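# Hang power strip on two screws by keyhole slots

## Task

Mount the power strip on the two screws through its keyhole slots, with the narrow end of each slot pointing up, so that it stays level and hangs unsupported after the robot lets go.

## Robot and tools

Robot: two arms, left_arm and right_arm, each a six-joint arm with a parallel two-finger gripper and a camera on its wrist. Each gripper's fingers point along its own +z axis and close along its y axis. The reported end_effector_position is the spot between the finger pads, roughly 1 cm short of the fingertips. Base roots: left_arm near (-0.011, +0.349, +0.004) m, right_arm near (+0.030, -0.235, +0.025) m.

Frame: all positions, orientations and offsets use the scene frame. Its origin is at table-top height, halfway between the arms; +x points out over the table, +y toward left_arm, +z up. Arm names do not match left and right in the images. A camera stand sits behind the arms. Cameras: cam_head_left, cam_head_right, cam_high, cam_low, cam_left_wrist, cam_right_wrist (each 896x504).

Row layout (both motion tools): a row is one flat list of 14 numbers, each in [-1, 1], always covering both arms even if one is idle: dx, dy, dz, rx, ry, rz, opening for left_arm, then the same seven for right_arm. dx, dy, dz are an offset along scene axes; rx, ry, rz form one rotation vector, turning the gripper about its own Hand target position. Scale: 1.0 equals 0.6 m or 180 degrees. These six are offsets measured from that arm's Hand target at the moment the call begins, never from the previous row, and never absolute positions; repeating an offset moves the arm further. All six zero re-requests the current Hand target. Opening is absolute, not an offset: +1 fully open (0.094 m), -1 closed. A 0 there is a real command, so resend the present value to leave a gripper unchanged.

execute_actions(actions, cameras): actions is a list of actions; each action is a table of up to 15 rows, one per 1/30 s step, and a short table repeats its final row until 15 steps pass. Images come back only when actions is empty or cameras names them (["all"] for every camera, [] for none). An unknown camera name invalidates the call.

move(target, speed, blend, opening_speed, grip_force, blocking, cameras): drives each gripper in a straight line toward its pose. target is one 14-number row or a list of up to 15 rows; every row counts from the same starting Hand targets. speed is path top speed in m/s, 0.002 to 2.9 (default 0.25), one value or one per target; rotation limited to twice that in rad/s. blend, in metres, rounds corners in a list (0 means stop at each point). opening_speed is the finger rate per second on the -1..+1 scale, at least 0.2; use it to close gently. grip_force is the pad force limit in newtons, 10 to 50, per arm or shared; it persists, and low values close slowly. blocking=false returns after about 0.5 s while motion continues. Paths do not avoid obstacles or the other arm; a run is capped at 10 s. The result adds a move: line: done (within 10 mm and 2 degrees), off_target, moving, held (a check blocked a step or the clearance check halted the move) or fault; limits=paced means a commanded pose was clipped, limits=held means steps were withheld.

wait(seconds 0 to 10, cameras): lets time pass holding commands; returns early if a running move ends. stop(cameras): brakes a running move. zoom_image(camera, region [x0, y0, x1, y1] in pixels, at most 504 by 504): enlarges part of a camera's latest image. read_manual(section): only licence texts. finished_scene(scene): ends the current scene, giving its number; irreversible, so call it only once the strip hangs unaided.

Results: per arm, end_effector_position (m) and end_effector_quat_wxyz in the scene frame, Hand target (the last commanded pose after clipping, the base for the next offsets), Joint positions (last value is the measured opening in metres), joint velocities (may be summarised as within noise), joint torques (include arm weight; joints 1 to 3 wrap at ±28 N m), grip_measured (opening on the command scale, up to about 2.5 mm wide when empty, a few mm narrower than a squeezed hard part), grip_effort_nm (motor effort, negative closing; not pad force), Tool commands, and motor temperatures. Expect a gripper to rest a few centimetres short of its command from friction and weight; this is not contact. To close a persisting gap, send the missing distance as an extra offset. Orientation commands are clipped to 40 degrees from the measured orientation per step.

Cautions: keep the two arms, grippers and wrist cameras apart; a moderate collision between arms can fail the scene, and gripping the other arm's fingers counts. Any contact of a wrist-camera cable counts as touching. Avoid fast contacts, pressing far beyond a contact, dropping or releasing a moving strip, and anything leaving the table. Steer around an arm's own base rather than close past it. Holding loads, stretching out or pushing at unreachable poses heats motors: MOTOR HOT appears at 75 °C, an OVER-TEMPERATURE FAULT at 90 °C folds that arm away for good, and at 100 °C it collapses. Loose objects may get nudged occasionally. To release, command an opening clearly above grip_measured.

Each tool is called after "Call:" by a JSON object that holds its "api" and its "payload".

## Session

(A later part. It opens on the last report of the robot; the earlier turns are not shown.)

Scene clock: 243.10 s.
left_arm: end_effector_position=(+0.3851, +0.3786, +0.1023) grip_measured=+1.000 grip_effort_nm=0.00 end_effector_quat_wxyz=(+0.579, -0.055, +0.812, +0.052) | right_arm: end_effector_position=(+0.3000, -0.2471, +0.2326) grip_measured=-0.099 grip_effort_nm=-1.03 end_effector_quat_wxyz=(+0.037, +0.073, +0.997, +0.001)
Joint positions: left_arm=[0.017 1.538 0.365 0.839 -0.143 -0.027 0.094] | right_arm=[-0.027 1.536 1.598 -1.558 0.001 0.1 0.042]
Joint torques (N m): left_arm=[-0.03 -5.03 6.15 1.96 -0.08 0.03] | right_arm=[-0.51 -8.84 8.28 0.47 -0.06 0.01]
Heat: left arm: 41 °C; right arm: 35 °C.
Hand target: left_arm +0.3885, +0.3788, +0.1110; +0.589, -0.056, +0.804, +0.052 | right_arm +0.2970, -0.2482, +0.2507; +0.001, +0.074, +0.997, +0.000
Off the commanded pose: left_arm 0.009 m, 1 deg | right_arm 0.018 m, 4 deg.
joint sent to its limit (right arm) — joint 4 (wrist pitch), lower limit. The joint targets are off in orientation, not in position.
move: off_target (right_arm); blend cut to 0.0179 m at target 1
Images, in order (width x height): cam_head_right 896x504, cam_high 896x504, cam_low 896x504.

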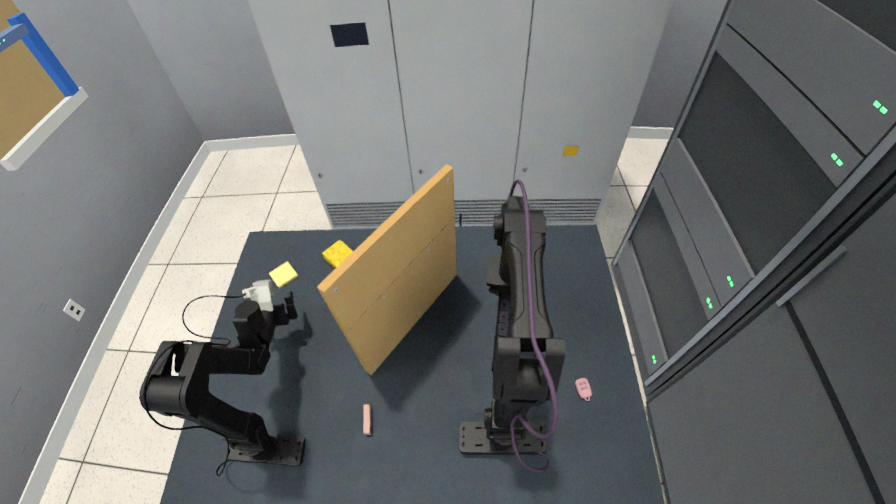

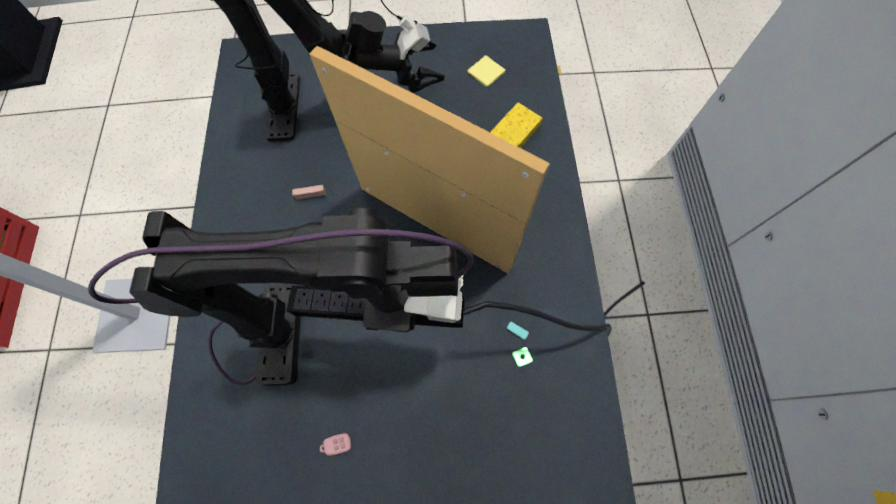

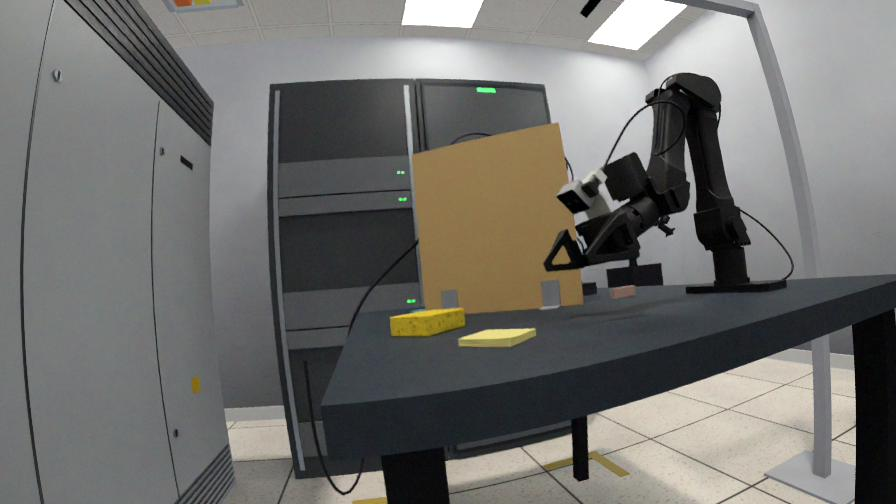

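Call:
{"api": "move", "payload": {"target": [[0,0,0,0,0,0,1, -0.0117,0.0303,0.005,-0.0678,-0.0696,0.5989,-0.2]], "speed": [0.4], "cameras": ["cam_high","cam_head_right","cam_low"]}}

Scene clock: 252.43 s.
left_arm: end_effector_position=(+0.3851, +0.3786, +0.1023) grip_measured=+1.000 grip_effort_nm=0.00 end_effector_quat_wxyz=(+0.579, -0.055, +0.812, +0.052) | right_arm: end_effector_position=(+0.3043, -0.2430, +0.2486) grip_measured=-0.099 grip_effort_nm=-1.03 end_effector_quat_wxyz=(-0.082, +0.740, -0.659, +0.107)
Joint positions: left_arm=[0.017 1.538 0.365 0.839 -0.143 -0.027 0.094] | right_arm=[-0.003 1.384 1.496 -1.413 0.014 -1.712 0.042]
Joint torques (N m): left_arm=[-0.03 -5.03 6.15 1.96 -0.09 0.03] | right_arm=[0.31 -7.43 5.38 0.56 -0.63 -0.45]
Heat: left arm: 41 °C; right arm: 36 °C.
Hand target: left_arm +0.3885, +0.3788, +0.1110; +0.589, -0.056, +0.804, +0.052 | right_arm +0.2899, -0.2300, +0.2538; -0.101, +0.760, -0.637, +0.083
Off the commanded pose: left_arm 0.009 m, 1 deg | right_arm 0.020 m, 5 deg.
move: off_target (right_arm)
Images, in order (width x height): cam_head_right 896x504, cam_high 896x504, cam_low 896x504.

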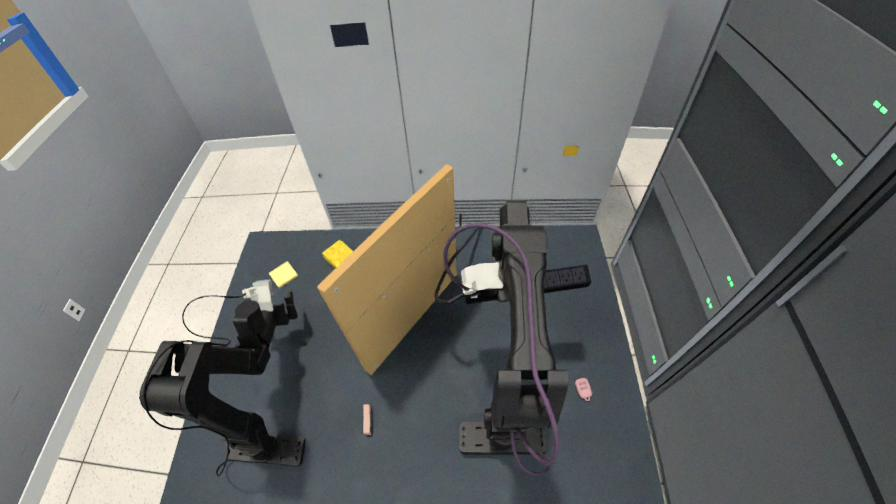

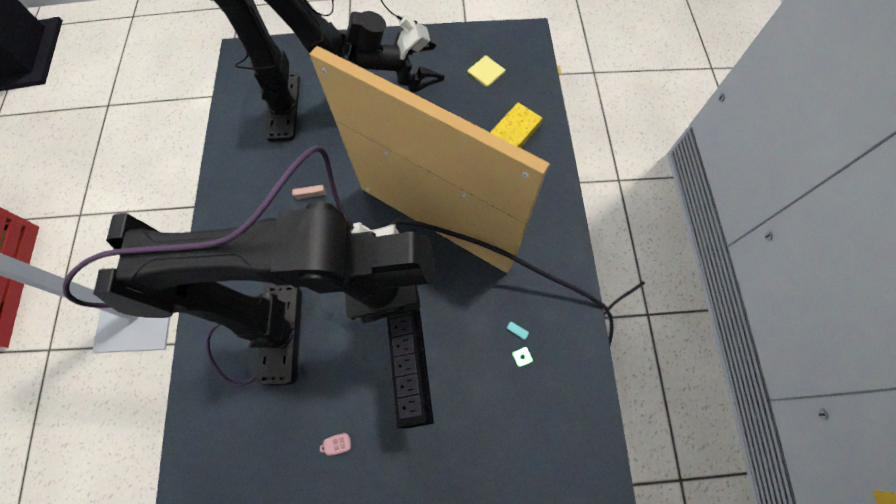

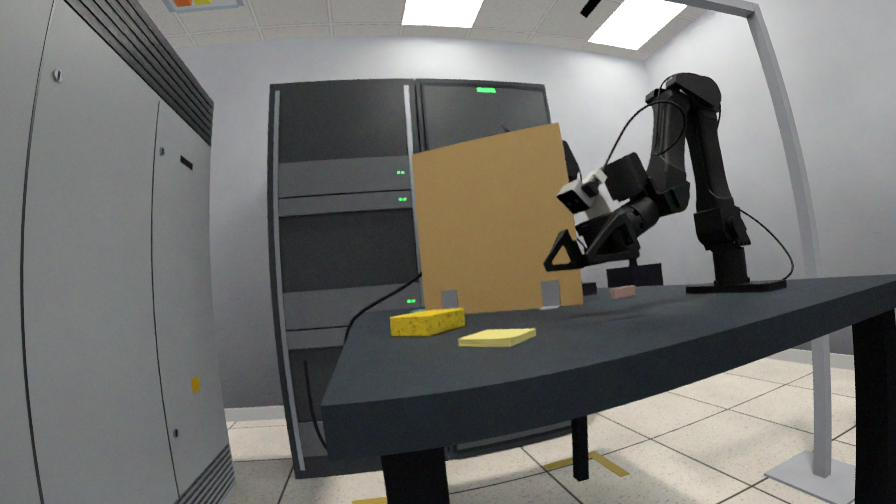

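Call:
{"api": "zoom_image", "payload": {"camera": "cam_high", "region": [390, 200, 690, 370]}}

Call:
{"api": "zoom_image", "payload": {"camera": "cam_low", "region": [270, 220, 450, 504]}}

Call:
{"api": "zoom_image", "payload": {"camera": "cam_head_right", "region": [400, 180, 640, 330]}}

Scaled by 1.680 from the camera's 896x504 image, which has a finer 1280x720 frame.

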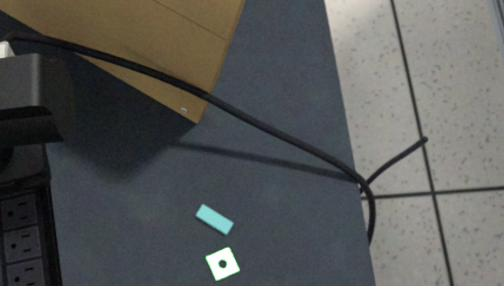

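Scaled by 1.775 from the camera's 896x504 image, which has a finer 1280x720 frame.

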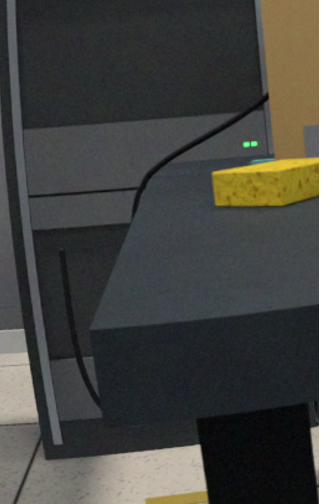

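Scaled by 2.100 from the camera's 896x504 image, which has a finer 1280x720 frame.

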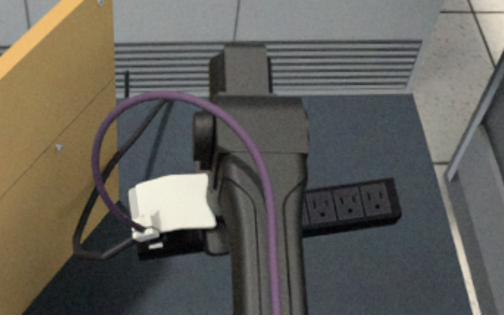

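Call:
{"api": "move", "payload": {"target": [[0,0,0,0,0,0,1, -0.0332,0.1833,0.09,0.0712,-0.1528,0.1628,-0.2],[0,0,0,0,0,0,1, -0.0748,0.25,0.125,0.2289,-0.3594,0.2125,-0.2]], "speed": [0.3,0.3], "blend": [0.03,0], "cameras": ["all"]}}

Scene clock: 264.20 s.
left_arm: end_effector_position=(+0.3851, +0.3786, +0.1023) grip_measured=+1.000 grip_effort_nm=0.00 end_effector_quat_wxyz=(+0.579, -0.055, +0.812, +0.052) | right_arm: end_effector_position=(+0.2630, -0.1125, +0.2828) grip_measured=-0.099 grip_effort_nm=-1.03 end_effector_quat_wxyz=(-0.597, +0.702, -0.306, +0.238)
Joint positions: left_arm=[0.017 1.538 0.365 0.839 -0.143 -0.027 0.094] | right_arm=[-0.01 0.531 0.509 -0.229 -0.794 -1.72 0.042]
Joint torques (N m): left_arm=[-0.05 -5.03 6.15 1.97 -0.08 0.02] | right_arm=[2.39 -0.79 8.14 3.36 -1.75 0.81]
Heat: left arm: 41 °C; right arm: 36 °C.
Hand target: left_arm +0.3885, +0.3788, +0.1110; +0.589, -0.056, +0.804, +0.052 | right_arm +0.2450, -0.0800, +0.3287; -0.674, +0.675, -0.212, +0.212
Off the commanded pose: left_arm 0.009 m, 1 deg | right_arm 0.059 m, 15 deg.
move: off_target (right_arm)
camera_calibration:
cam_left_wrist: T_world_to_cam=[[0.153641, -0.98794, -0.0191974, 0.316345], [-0.680595, -0.0917191, -0.726896, 0.409091], [0.716369, 0.124747, -0.686479, -0.165614], [0, 0, 0, 1]] pos_world=[0.348462, 0.370711, 0.189749]
cam_right_wrist: T_world_to_cam=[[0.151397, 0.128362, 0.980103, -0.297624], [0.351427, -0.933742, 0.0680055, -0.18062], [0.923893, 0.334139, -0.186475, -0.0627017], [0, 0, 0, 1]] pos_world=[0.166464, -0.109498, 0.292293]

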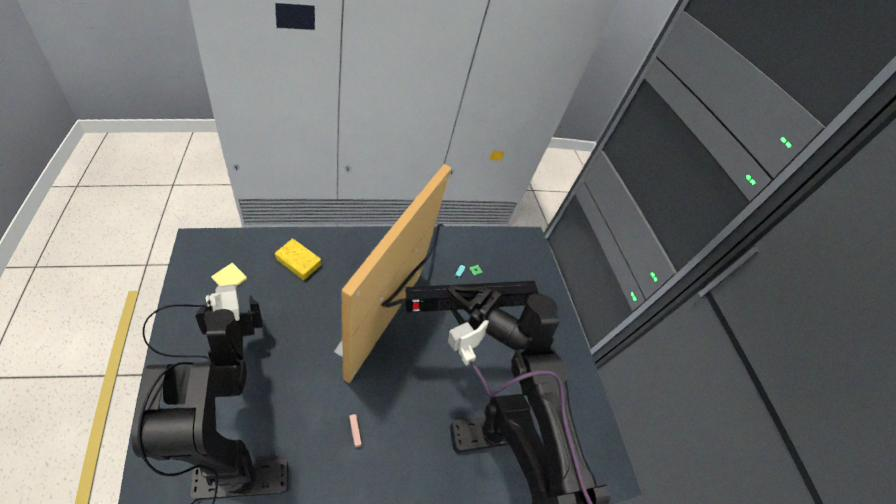

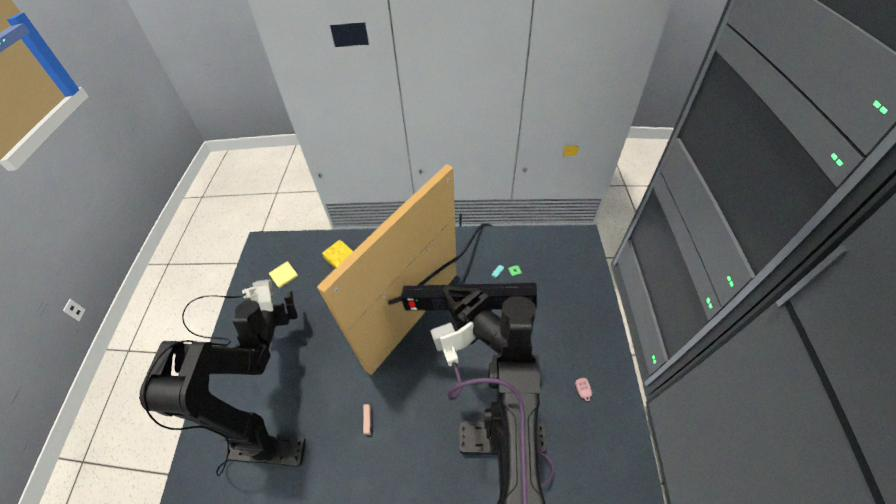

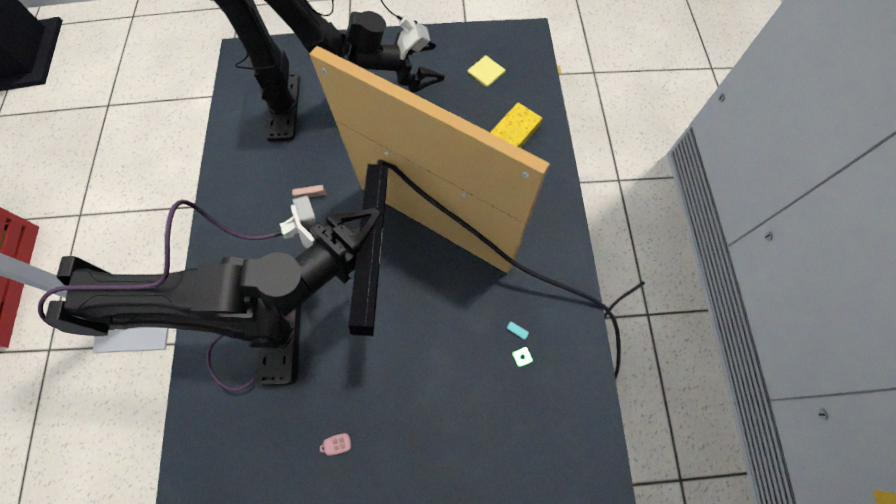

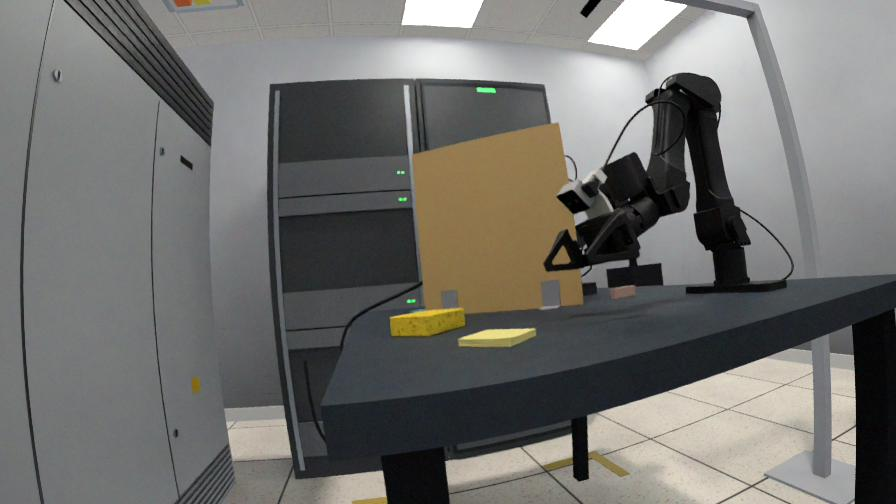

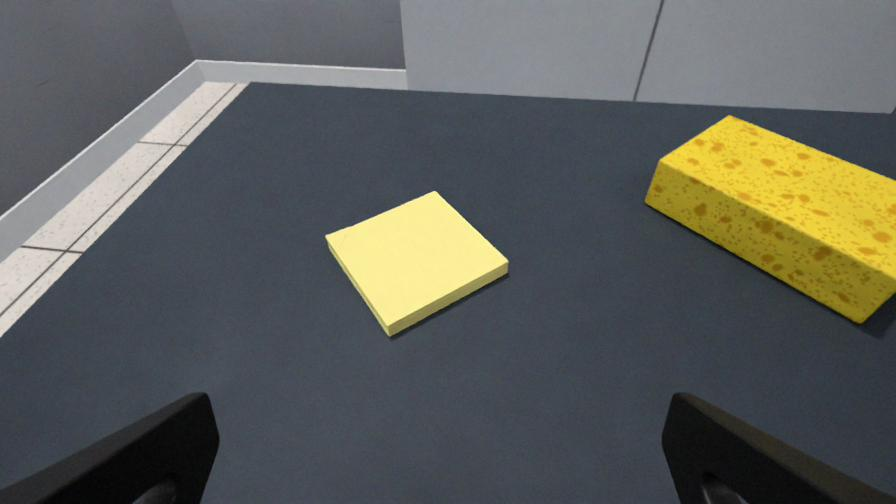

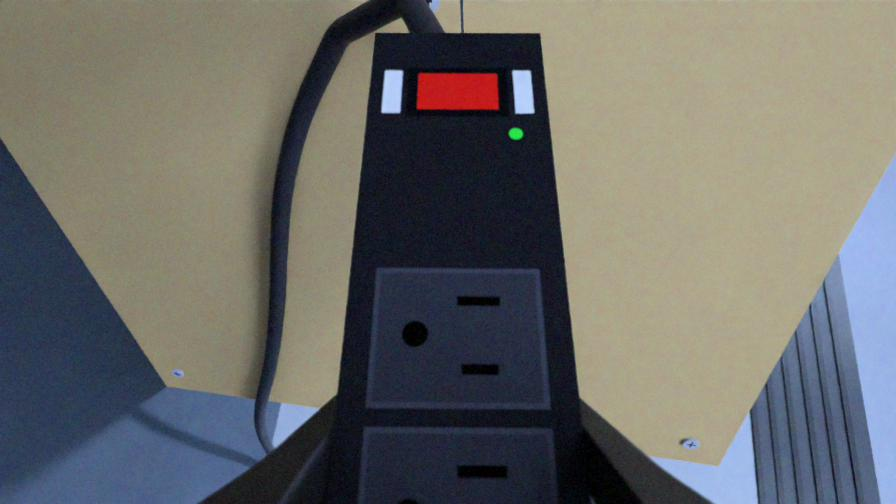

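Call:
{"api": "move", "payload": {"target": [[0,0,0,0,0,0,1, 0.0417,-0.0667,-0.0478,-0.1848,0.1693,-0.079,-0.2],[0,0,0,0,0,0,1, 0.075,-0.25,-0.1312,-0.2289,0.3594,-0.2125,-0.2],[0,0,0,0,0,0,1, 0.075,-0.2667,-0.2312,0.3726,0.5854,-0.6933,-0.2]], "speed": [0.3,0.3,0.4], "blend": [0.03,0.03,0], "cameras": ["cam_high","cam_head_right","cam_right_wrist"]}}

Scene clock: 290.53 s.
left_arm: end_effector_position=(+0.3851, +0.3786, +0.1023) grip_measured=+1.000 grip_effort_nm=0.00 end_effector_quat_wxyz=(+0.579, -0.055, +0.812, +0.052) | right_arm: end_effector_position=(+0.3010, -0.2370, +0.1928) grip_measured=-0.099 grip_effort_nm=-1.03 end_effector_quat_wxyz=(+0.025, +0.246, +0.969, +0.009)
Joint positions: left_arm=[0.017 1.538 0.365 0.839 -0.143 -0.027 0.094] | right_arm=[0.006 1.526 1.428 -1.42 -0.006 0.484 0.042]
Joint torques (N m): left_arm=[-0.02 -5.03 6.15 1.96 -0.09 0.03] | right_arm=[-0.77 -5.16 5.61 0.22 0.04 0.27]
Motor temperatures (°C): left_arm=[26 30 41 40 27 27 26] | right_arm=[28 30 38 36 29 26 26]
Heat: left arm: 41 °C; right arm: 38 °C.
Hand target: left_arm +0.3885, +0.3788, +0.1110; +0.589, -0.056, +0.804, +0.052 | right_arm +0.2901, -0.2400, +0.1900; +0.000, +0.259, +0.966, +0.000
Off the commanded pose: left_arm 0.009 m, 1 deg | right_arm 0.012 m, 3 deg.
move: off_target (right_arm)
camera_calibration:
cam_right_wrist: T_world_to_cam=[[-0.4607, -0.885976, -0.052934, -0.0562054], [-0.832805, 0.410888, 0.370955, 0.312699], [-0.306907, 0.214983, -0.927141, 0.412075], [0, 0, 0, 1]] pos_world=[0.360992, -0.26687, 0.263079]
Images, in order (width x height): cam_head_right 896x504, cam_high 896x504, cam_right_wrist 896x504.

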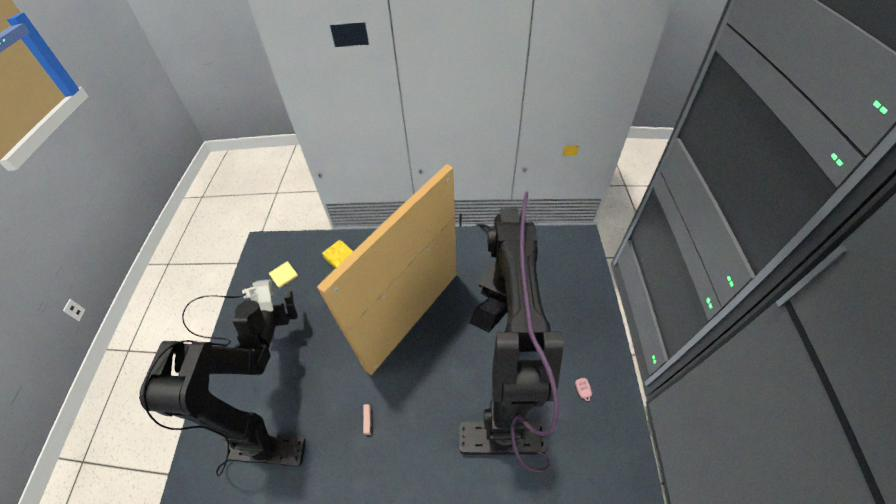

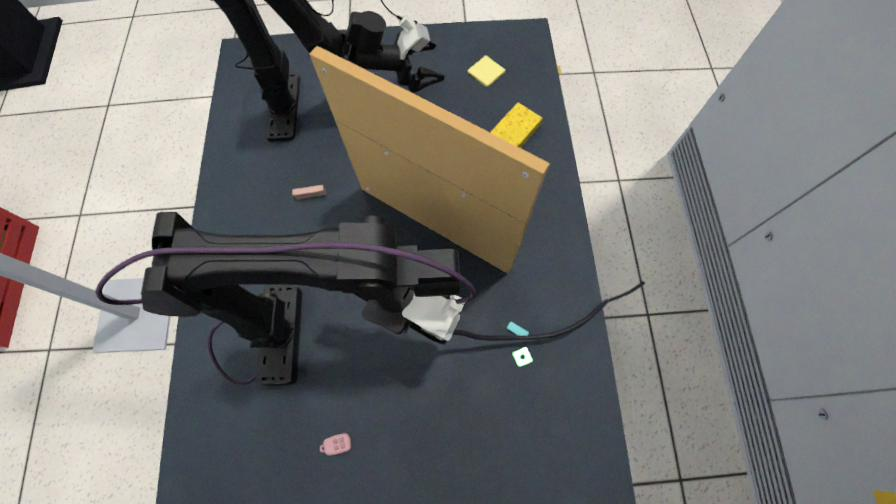

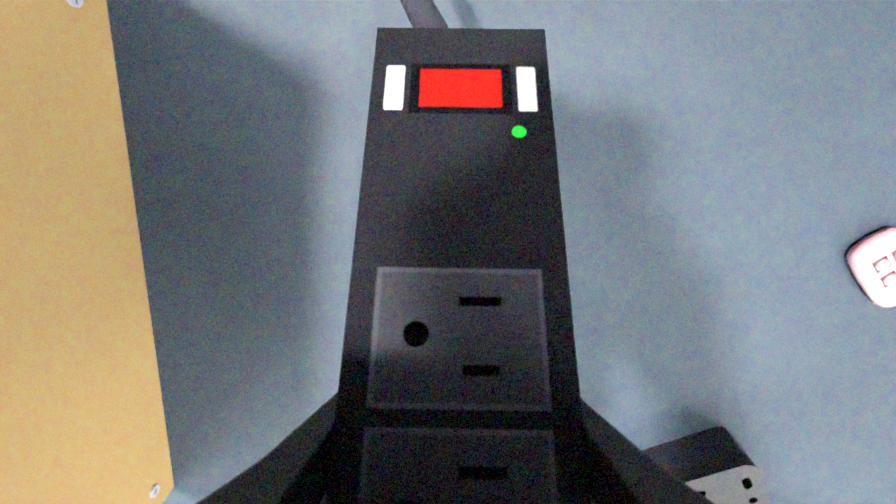

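Call:
{"api": "execute_actions", "payload": {"actions": [], "cameras": ["cam_low","cam_high"]}}

Call:
{"api": "zoom_image", "payload": {"camera": "cam_low", "region": [270, 220, 450, 504]}}

Call:
{"api": "zoom_image", "payload": {"camera": "cam_high", "region": [400, 240, 680, 375]}}

Scene clock: 293.20 s.
left_arm: end_effector_position=(+0.3851, +0.3786, +0.1023) grip_measured=+1.000 grip_effort_nm=0.00 end_effector_quat_wxyz=(+0.579, -0.055, +0.812, +0.052) | right_arm: end_effector_position=(+0.3010, -0.2370, +0.1928) grip_measured=-0.099 grip_effort_nm=-1.03 end_effector_quat_wxyz=(+0.025, +0.246, +0.969, +0.009)
Joint positions: left_arm=[0.017 1.538 0.365 0.839 -0.143 -0.027 0.094] | right_arm=[0.006 1.526 1.428 -1.42 -0.006 0.484 0.042]
Joint velocities: within noise
Joint torques (N m): left_arm=[-0.05 -5.04 6.13 1.96 -0.08 0.03] | right_arm=[-0.68 -5.26 5.33 0.17 0.04 0.19]
Motor temperatures (°C): left_arm=[26 30 41 40 27 27 26] | right_arm=[28 30 38 35 28 26 26]
Heat: left arm: 41 °C; right arm: 38 °C.
Hand target: left_arm +0.3885, +0.3788, +0.1110; +0.589, -0.056, +0.804, +0.052 | right_arm +0.2901, -0.2400, +0.1900; +0.000, +0.259, +0.966, +0.000
Tool commands: left_gripper/opening=+1.0 right_gripper/opening=-0.2
Off the commanded pose: left_arm 0.009 m, 1 deg | right_arm 0.012 m, 3 deg.
Images, in order (width x height): cam_high 896x504, cam_low 896x504.

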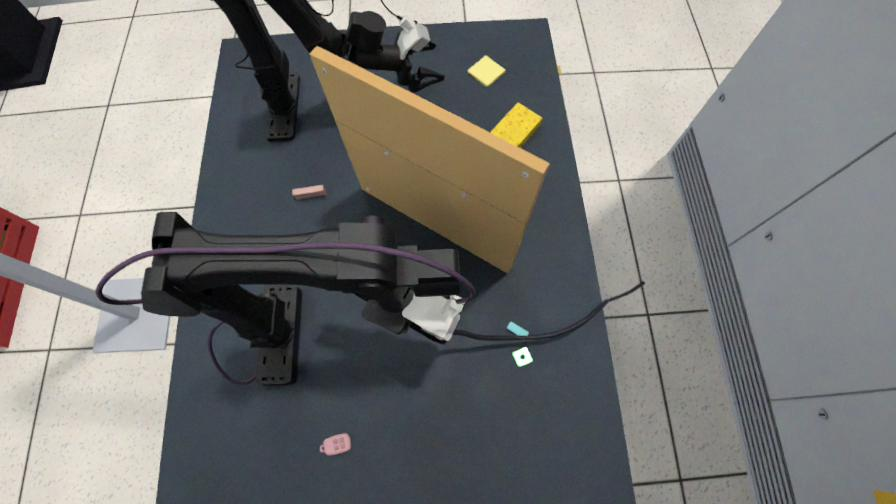

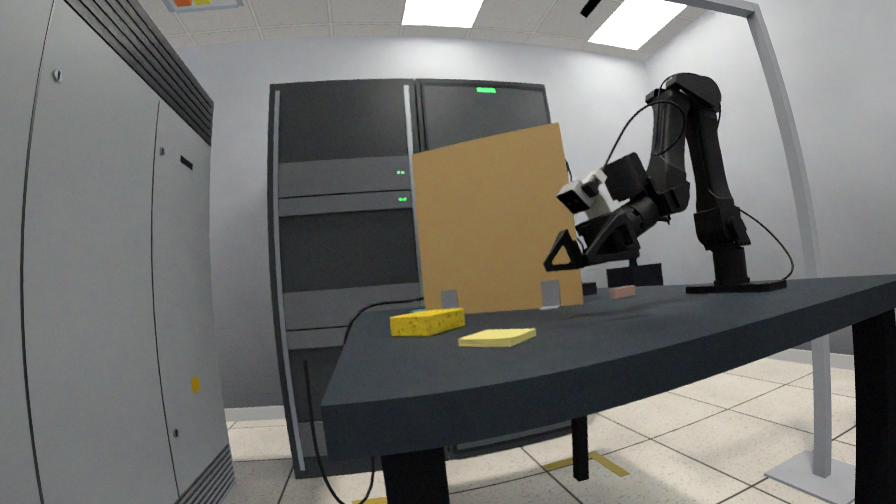

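Scaled by 1.775 from the camera's 896x504 image, which has a finer 1280x720 frame.

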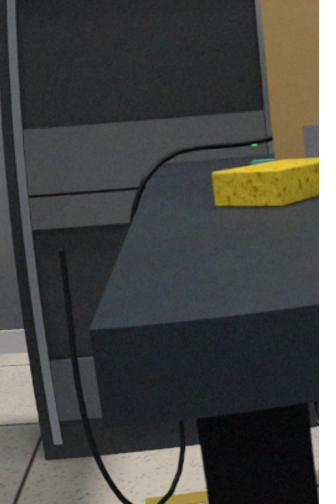

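Scaled by 1.800 from the camera's 896x504 image, which has a finer 1280x720 frame.

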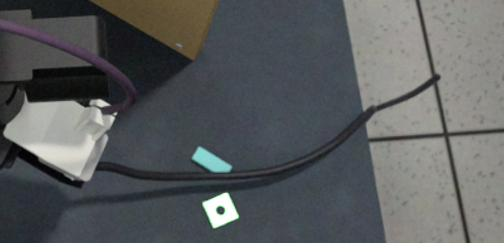

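Call:
{"api": "move", "payload": {"target": [[0,0,0,0,0,0,1, -0.2335,0.355,-0.1,0,0,0.0833,-0.2]], "speed": [0.25], "cameras": ["cam_high","cam_head_right","cam_right_wrist"]}}

Scene clock: 302.70 s.
left_arm: end_effector_position=(+0.3851, +0.3786, +0.1023) grip_measured=+1.000 grip_effort_nm=0.00 end_effector_quat_wxyz=(+0.579, -0.055, +0.812, +0.052) | right_arm: end_effector_position=(+0.1621, -0.0344, +0.1292) grip_measured=-0.099 grip_effort_nm=-1.03 end_effector_quat_wxyz=(+0.029, +0.135, +0.990, -0.012)
Joint positions: left_arm=[0.017 1.538 0.365 0.839 -0.143 -0.027 0.094] | right_arm=[1.052 1.454 1.11 -1.226 0.063 1.303 0.042]
Joint torques (N m): left_arm=[-0.03 -5.04 6.13 1.96 -0.08 0.03] | right_arm=[0.94 -5.23 5.98 0.47 -0.58 0.06]
Heat: left arm: 41 °C; right arm: 38 °C.
Hand target: left_arm +0.3885, +0.3788, +0.1110; +0.589, -0.056, +0.804, +0.052 | right_arm +0.1500, -0.0270, +0.1299; +0.000, +0.131, +0.991, +0.000
Off the commanded pose: left_arm 0.009 m, 1 deg | right_arm 0.014 m, 4 deg.
move: off_target (right_arm)
camera_calibration:
cam_right_wrist: T_world_to_cam=[[-0.251522, -0.967825, -0.00715452, 0.0133317], [-0.904766, 0.232496, 0.356854, 0.144722], [-0.343709, 0.0962297, -0.934133, 0.269725], [0, 0, 0, 1]] pos_world=[0.227, -0.0467, 0.20041]
Images, in order (width x height): cam_head_right 896x504, cam_high 896x504, cam_right_wrist 896x504.

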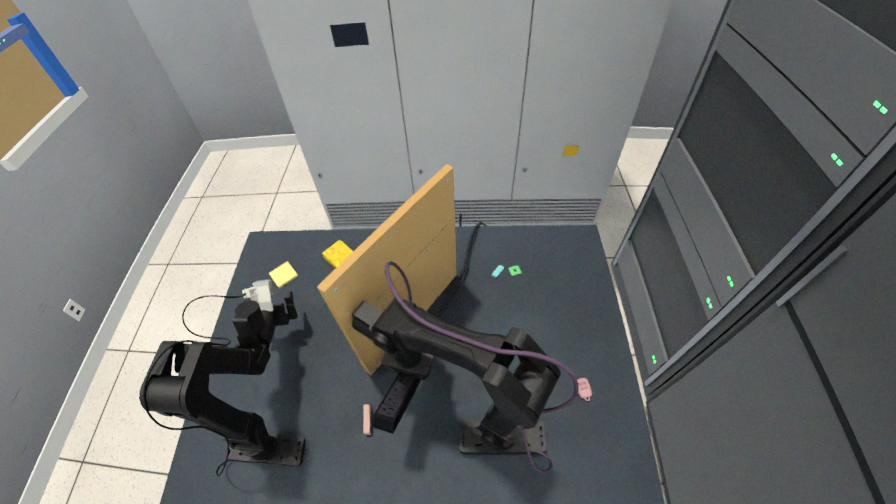

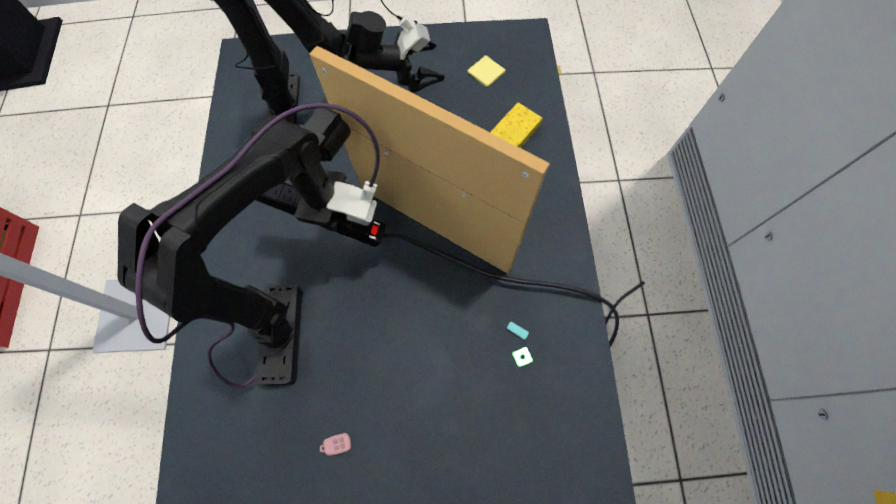

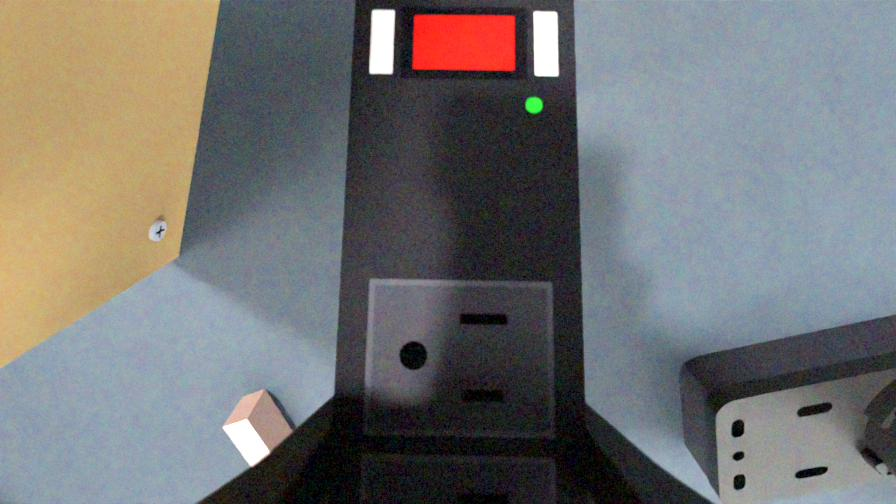

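Call:
{"api": "move", "payload": {"target": [[0,0,0,0,0,0,1, 0,0,-0.197,0,0,0,-0.2]], "speed": [0.08], "cameras": ["cam_high","cam_right_wrist"]}}

Scene clock: 306.07 s.
left_arm: end_effector_position=(+0.3851, +0.3786, +0.1023) grip_measured=+1.000 grip_effort_nm=0.00 end_effector_quat_wxyz=(+0.579, -0.055, +0.812, +0.052) | right_arm: end_effector_position=(+0.1575, -0.0288, +0.0177) grip_measured=-0.099 grip_effort_nm=-1.03 end_effector_quat_wxyz=(+0.017, +0.134, +0.991, -0.002)
Joint positions: left_arm=[0.017 1.538 0.365 0.839 -0.143 -0.027 0.094] | right_arm=[1.058 1.608 0.783 -0.736 0.033 1.307 0.042]
Joint torques (N m): left_arm=[-0.03 -5.03 6.15 1.96 -0.08 0.03] | right_arm=[0.54 -4.44 3.6 0.69 -0.35 0.03]
Heat: left arm: 41 °C; right arm: 37 °C.
Hand target: left_arm +0.3885, +0.3788, +0.1110; +0.589, -0.056, +0.804, +0.052 | right_arm +0.1500, -0.0271, +0.0117; +0.000, +0.131, +0.991, +0.000
Off the commanded pose: left_arm 0.009 m, 1 deg | right_arm 0.010 m, 2 deg.
move: done
camera_calibration:
cam_right_wrist: T_world_to_cam=[[-0.249066, -0.968159, -0.0251727, 0.0166796], [-0.897884, 0.221089, 0.380688, 0.177161], [-0.363001, 0.117418, -0.924361, 0.166866], [0, 0, 0, 1]] pos_world=[0.223797, -0.0426131, 0.0872214]
Images, in order (width x height): cam_high 896x504, cam_right_wrist 896x504.

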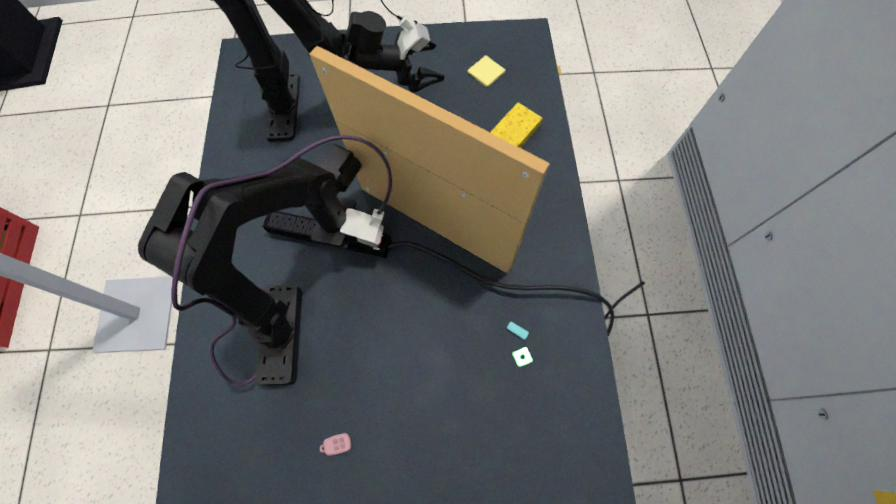

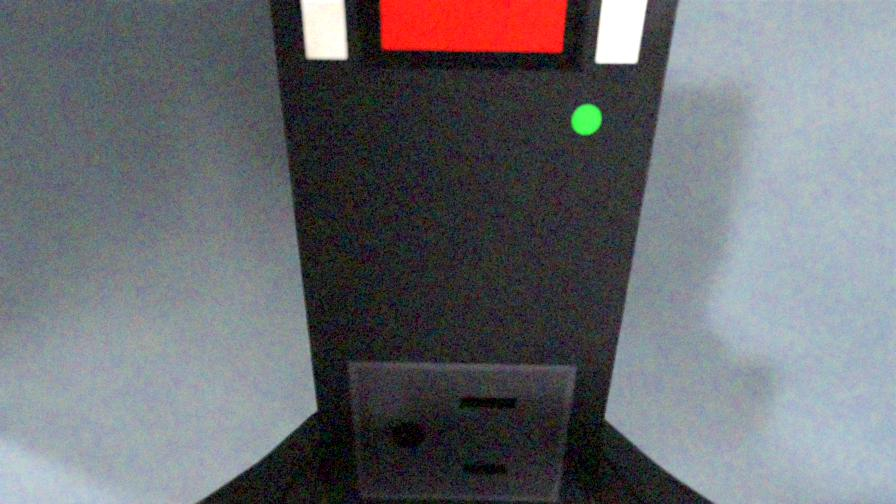

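Call:
{"api": "move", "payload": {"target": [[0,0,0,0,0,0,1, 0.008,-0.002,0.003,0,0,0,0.4],[0,0,0,0,0,0,1, 0.003,0.004,0.18,0,0,0,0.4]], "speed": [0.05,0.15], "opening_speed": 0.8, "cameras": ["cam_high","cam_right_wrist"]}}

Scene clock: 310.47 s.
left_arm: end_effector_position=(+0.3851, +0.3786, +0.1023) grip_measured=+1.000 grip_effort_nm=0.00 end_effector_quat_wxyz=(+0.579, -0.055, +0.812, +0.052) | right_arm: end_effector_position=(+0.1514, -0.0280, +0.1090) grip_measured=+0.398 grip_effort_nm=0.08 end_effector_quat_wxyz=(-0.005, +0.130, +0.991, -0.012)
Joint positions: left_arm=[0.017 1.538 0.365 0.839 -0.143 -0.027 0.094] | right_arm=[1.057 1.492 1.064 -1.169 -0.001 1.297 0.066]
Joint torques (N m): left_arm=[-0.03 -5.03 6.13 1.96 -0.08 0.03] | right_arm=[0.5 -7.21 7.24 0.32 0 0.11]
Heat: left arm: 41 °C; right arm: 37 °C.
Hand target: left_arm +0.3885, +0.3788, +0.1110; +0.589, -0.056, +0.804, +0.052 | right_arm +0.1517, -0.0247, +0.1198; +0.000, +0.131, +0.991, +0.000
Off the commanded pose: left_arm 0.009 m, 1 deg | right_arm 0.011 m, 1 deg.
move: off_target (right_arm)
camera_calibration:
cam_right_wrist: T_world_to_cam=[[-0.242167, -0.970234, 0.000735258, 0.0142939], [-0.880497, 0.220087, 0.419865, 0.12984], [-0.407529, 0.10103, -0.907586, 0.253496], [0, 0, 0, 1]] pos_world=[0.221092, -0.0403183, 0.175544]
Images, in order (width x height): cam_high 896x504, cam_right_wrist 896x504.

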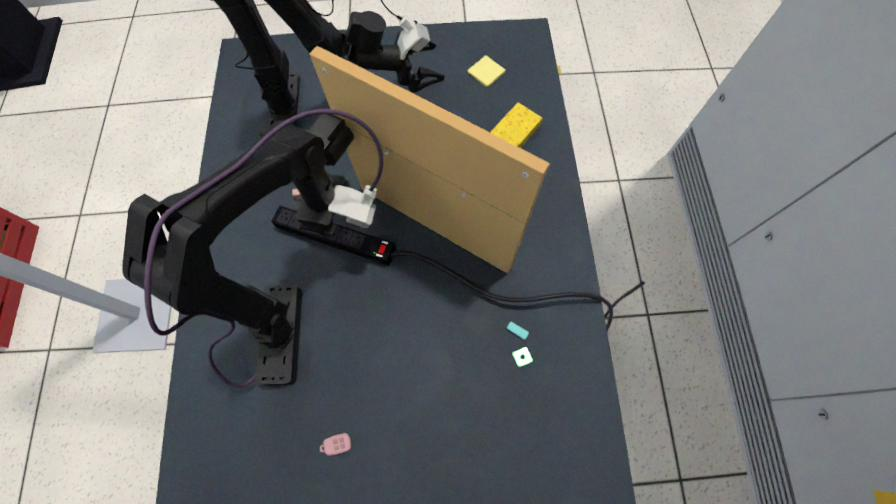

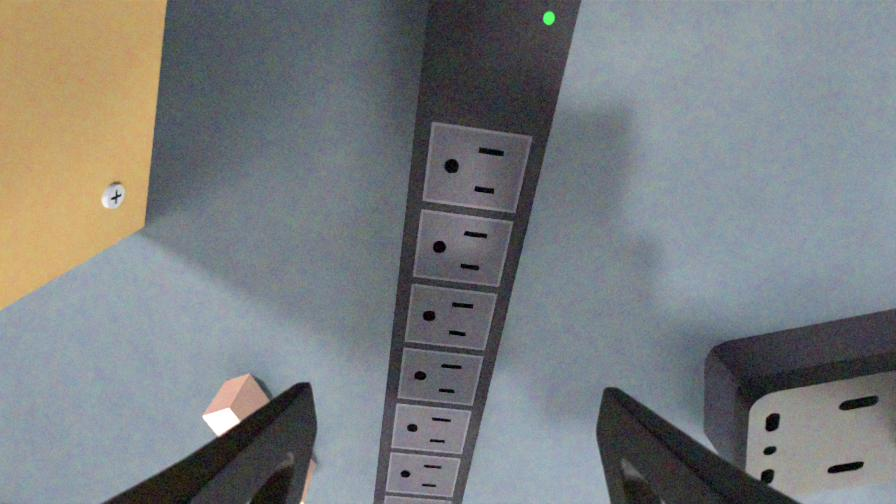

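Call:
{"api": "move", "payload": {"target": [[0,0,0,0,0,0,1, -0.0695,0.0495,0.017,0,0,0.4778,0.4],[0,0,0,0,0,0,1, 0.046,-0.0228,-0.02,0,0,0.957,0.4]], "speed": [0.4,0.4], "blend": [0.01,0], "cameras": ["cam_high","cam_right_wrist"]}}

Scene clock: 320.63 s.
left_arm: end_effector_position=(+0.3851, +0.3786, +0.1023) grip_measured=+1.000 grip_effort_nm=0.00 end_effector_quat_wxyz=(+0.579, -0.055, +0.812, +0.052) | right_arm: end_effector_position=(+0.1802, -0.0375, +0.1111) grip_measured=+0.399 grip_effort_nm=0.07 end_effector_quat_wxyz=(+0.000, +0.980, -0.199, +0.005)
Joint positions: left_arm=[0.017 1.538 0.365 0.839 -0.143 -0.027 0.094] | right_arm=[0.945 1.492 1.072 -1.147 0.01 -1.817 0.066]
Joint torques (N m): left_arm=[-0.03 -5.03 6.15 1.96 -0.08 0.03] | right_arm=[-0.65 -5.18 4.4 0.62 -0.13 -0.05]
Heat: left arm: 41 °C; right arm: 37 °C.
Hand target: left_arm +0.3885, +0.3788, +0.1110; +0.589, -0.056, +0.804, +0.052 | right_arm +0.1793, -0.0384, +0.1078; +0.000, +0.980, -0.197, +0.000
Off the commanded pose: left_arm 0.009 m, 1 deg | right_arm 0.004 m, 1 deg.
move: done
camera_calibration:
cam_right_wrist: T_world_to_cam=[[0.374652, 0.926891, -0.0225825, -0.0253358], [0.843939, -0.330834, 0.422275, -0.175282], [0.383932, -0.177264, -0.906186, 0.114847], [0, 0, 0, 1]] pos_world=[0.113326, -0.0141476, 0.177518]
Images, in order (width x height): cam_high 896x504, cam_right_wrist 896x504.

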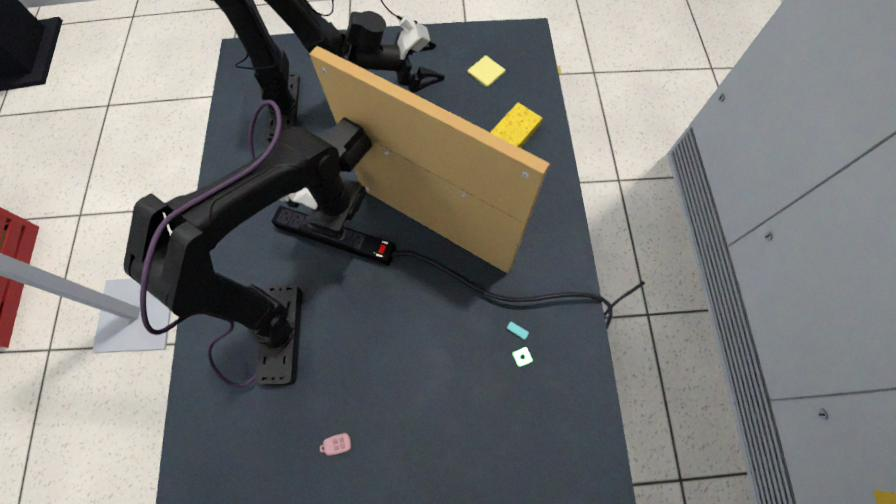

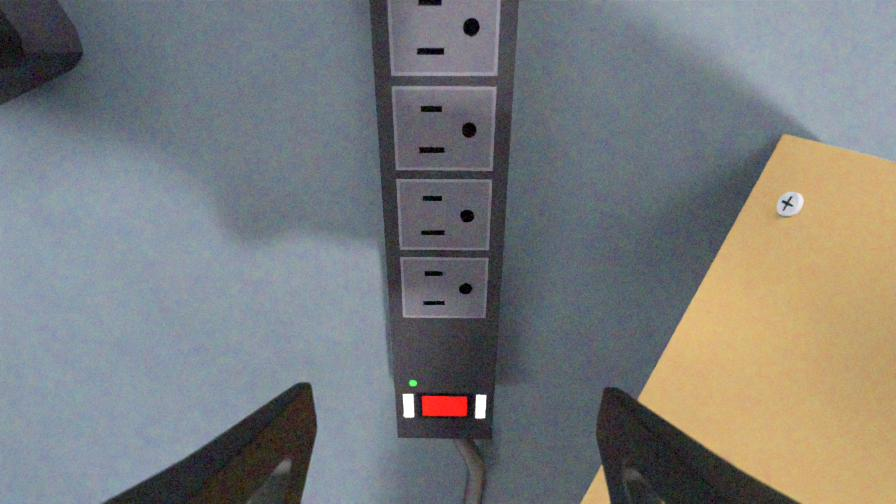

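Call:
{"api": "move", "payload": {"target": [[0,0,0,0,0,0,1, 0,0,-0.1622,0,0,0,0.4],[0,0,0,0,0,0,1, 0,0,-0.1622,0,0,0,-0.2]], "speed": [0.14,0.05], "opening_speed": 0.8, "cameras": ["cam_right_wrist"]}}

Scene clock: 324.80 s.
left_arm: end_effector_position=(+0.3851, +0.3786, +0.1023) grip_measured=+1.000 grip_effort_nm=0.00 end_effector_quat_wxyz=(+0.579, -0.055, +0.812, +0.052) | right_arm: end_effector_position=(+0.1808, -0.0367, +0.0148) grip_measured=-0.099 grip_effort_nm=-1.02 end_effector_quat_wxyz=(-0.003, +0.980, -0.197, +0.007)
Joint positions: left_arm=[0.017 1.538 0.365 0.839 -0.143 -0.027 0.094] | right_arm=[0.945 1.639 0.803 -0.725 0.01 -1.82 0.042]
Joint torques (N m): left_arm=[-0.03 -5.01 6.15 1.96 -0.08 0.03] | right_arm=[-0.5 -4.92 4.03 0.69 -0.14 -0.07]
Heat: left arm: 41 °C; right arm: 37 °C.
Hand target: left_arm +0.3885, +0.3788, +0.1110; +0.589, -0.056, +0.804, +0.052 | right_arm +0.1794, -0.0383, +0.0105; +0.000, +0.980, -0.197, +0.000
Off the commanded pose: left_arm 0.009 m, 1 deg | right_arm 0.005 m, 1 deg.
move: done
camera_calibration:
cam_right_wrist: T_world_to_cam=[[0.37228, 0.927972, -0.0166166, -0.0280686], [0.843245, -0.330701, 0.423763, -0.134685], [0.387745, -0.17177, -0.90562, 0.0270488], [0, 0, 0, 1]] pos_world=[0.113534, -0.0138474, 0.0811041]
Images, in order (width x height): cam_right_wrist 896x504.

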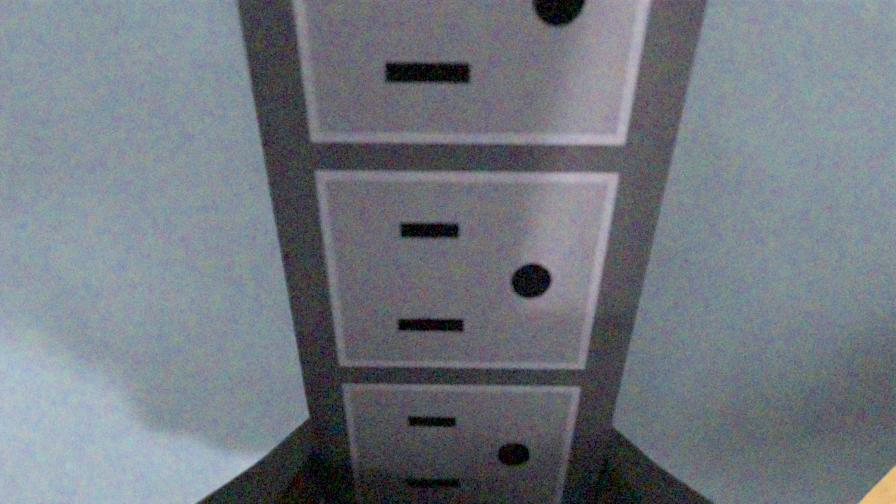

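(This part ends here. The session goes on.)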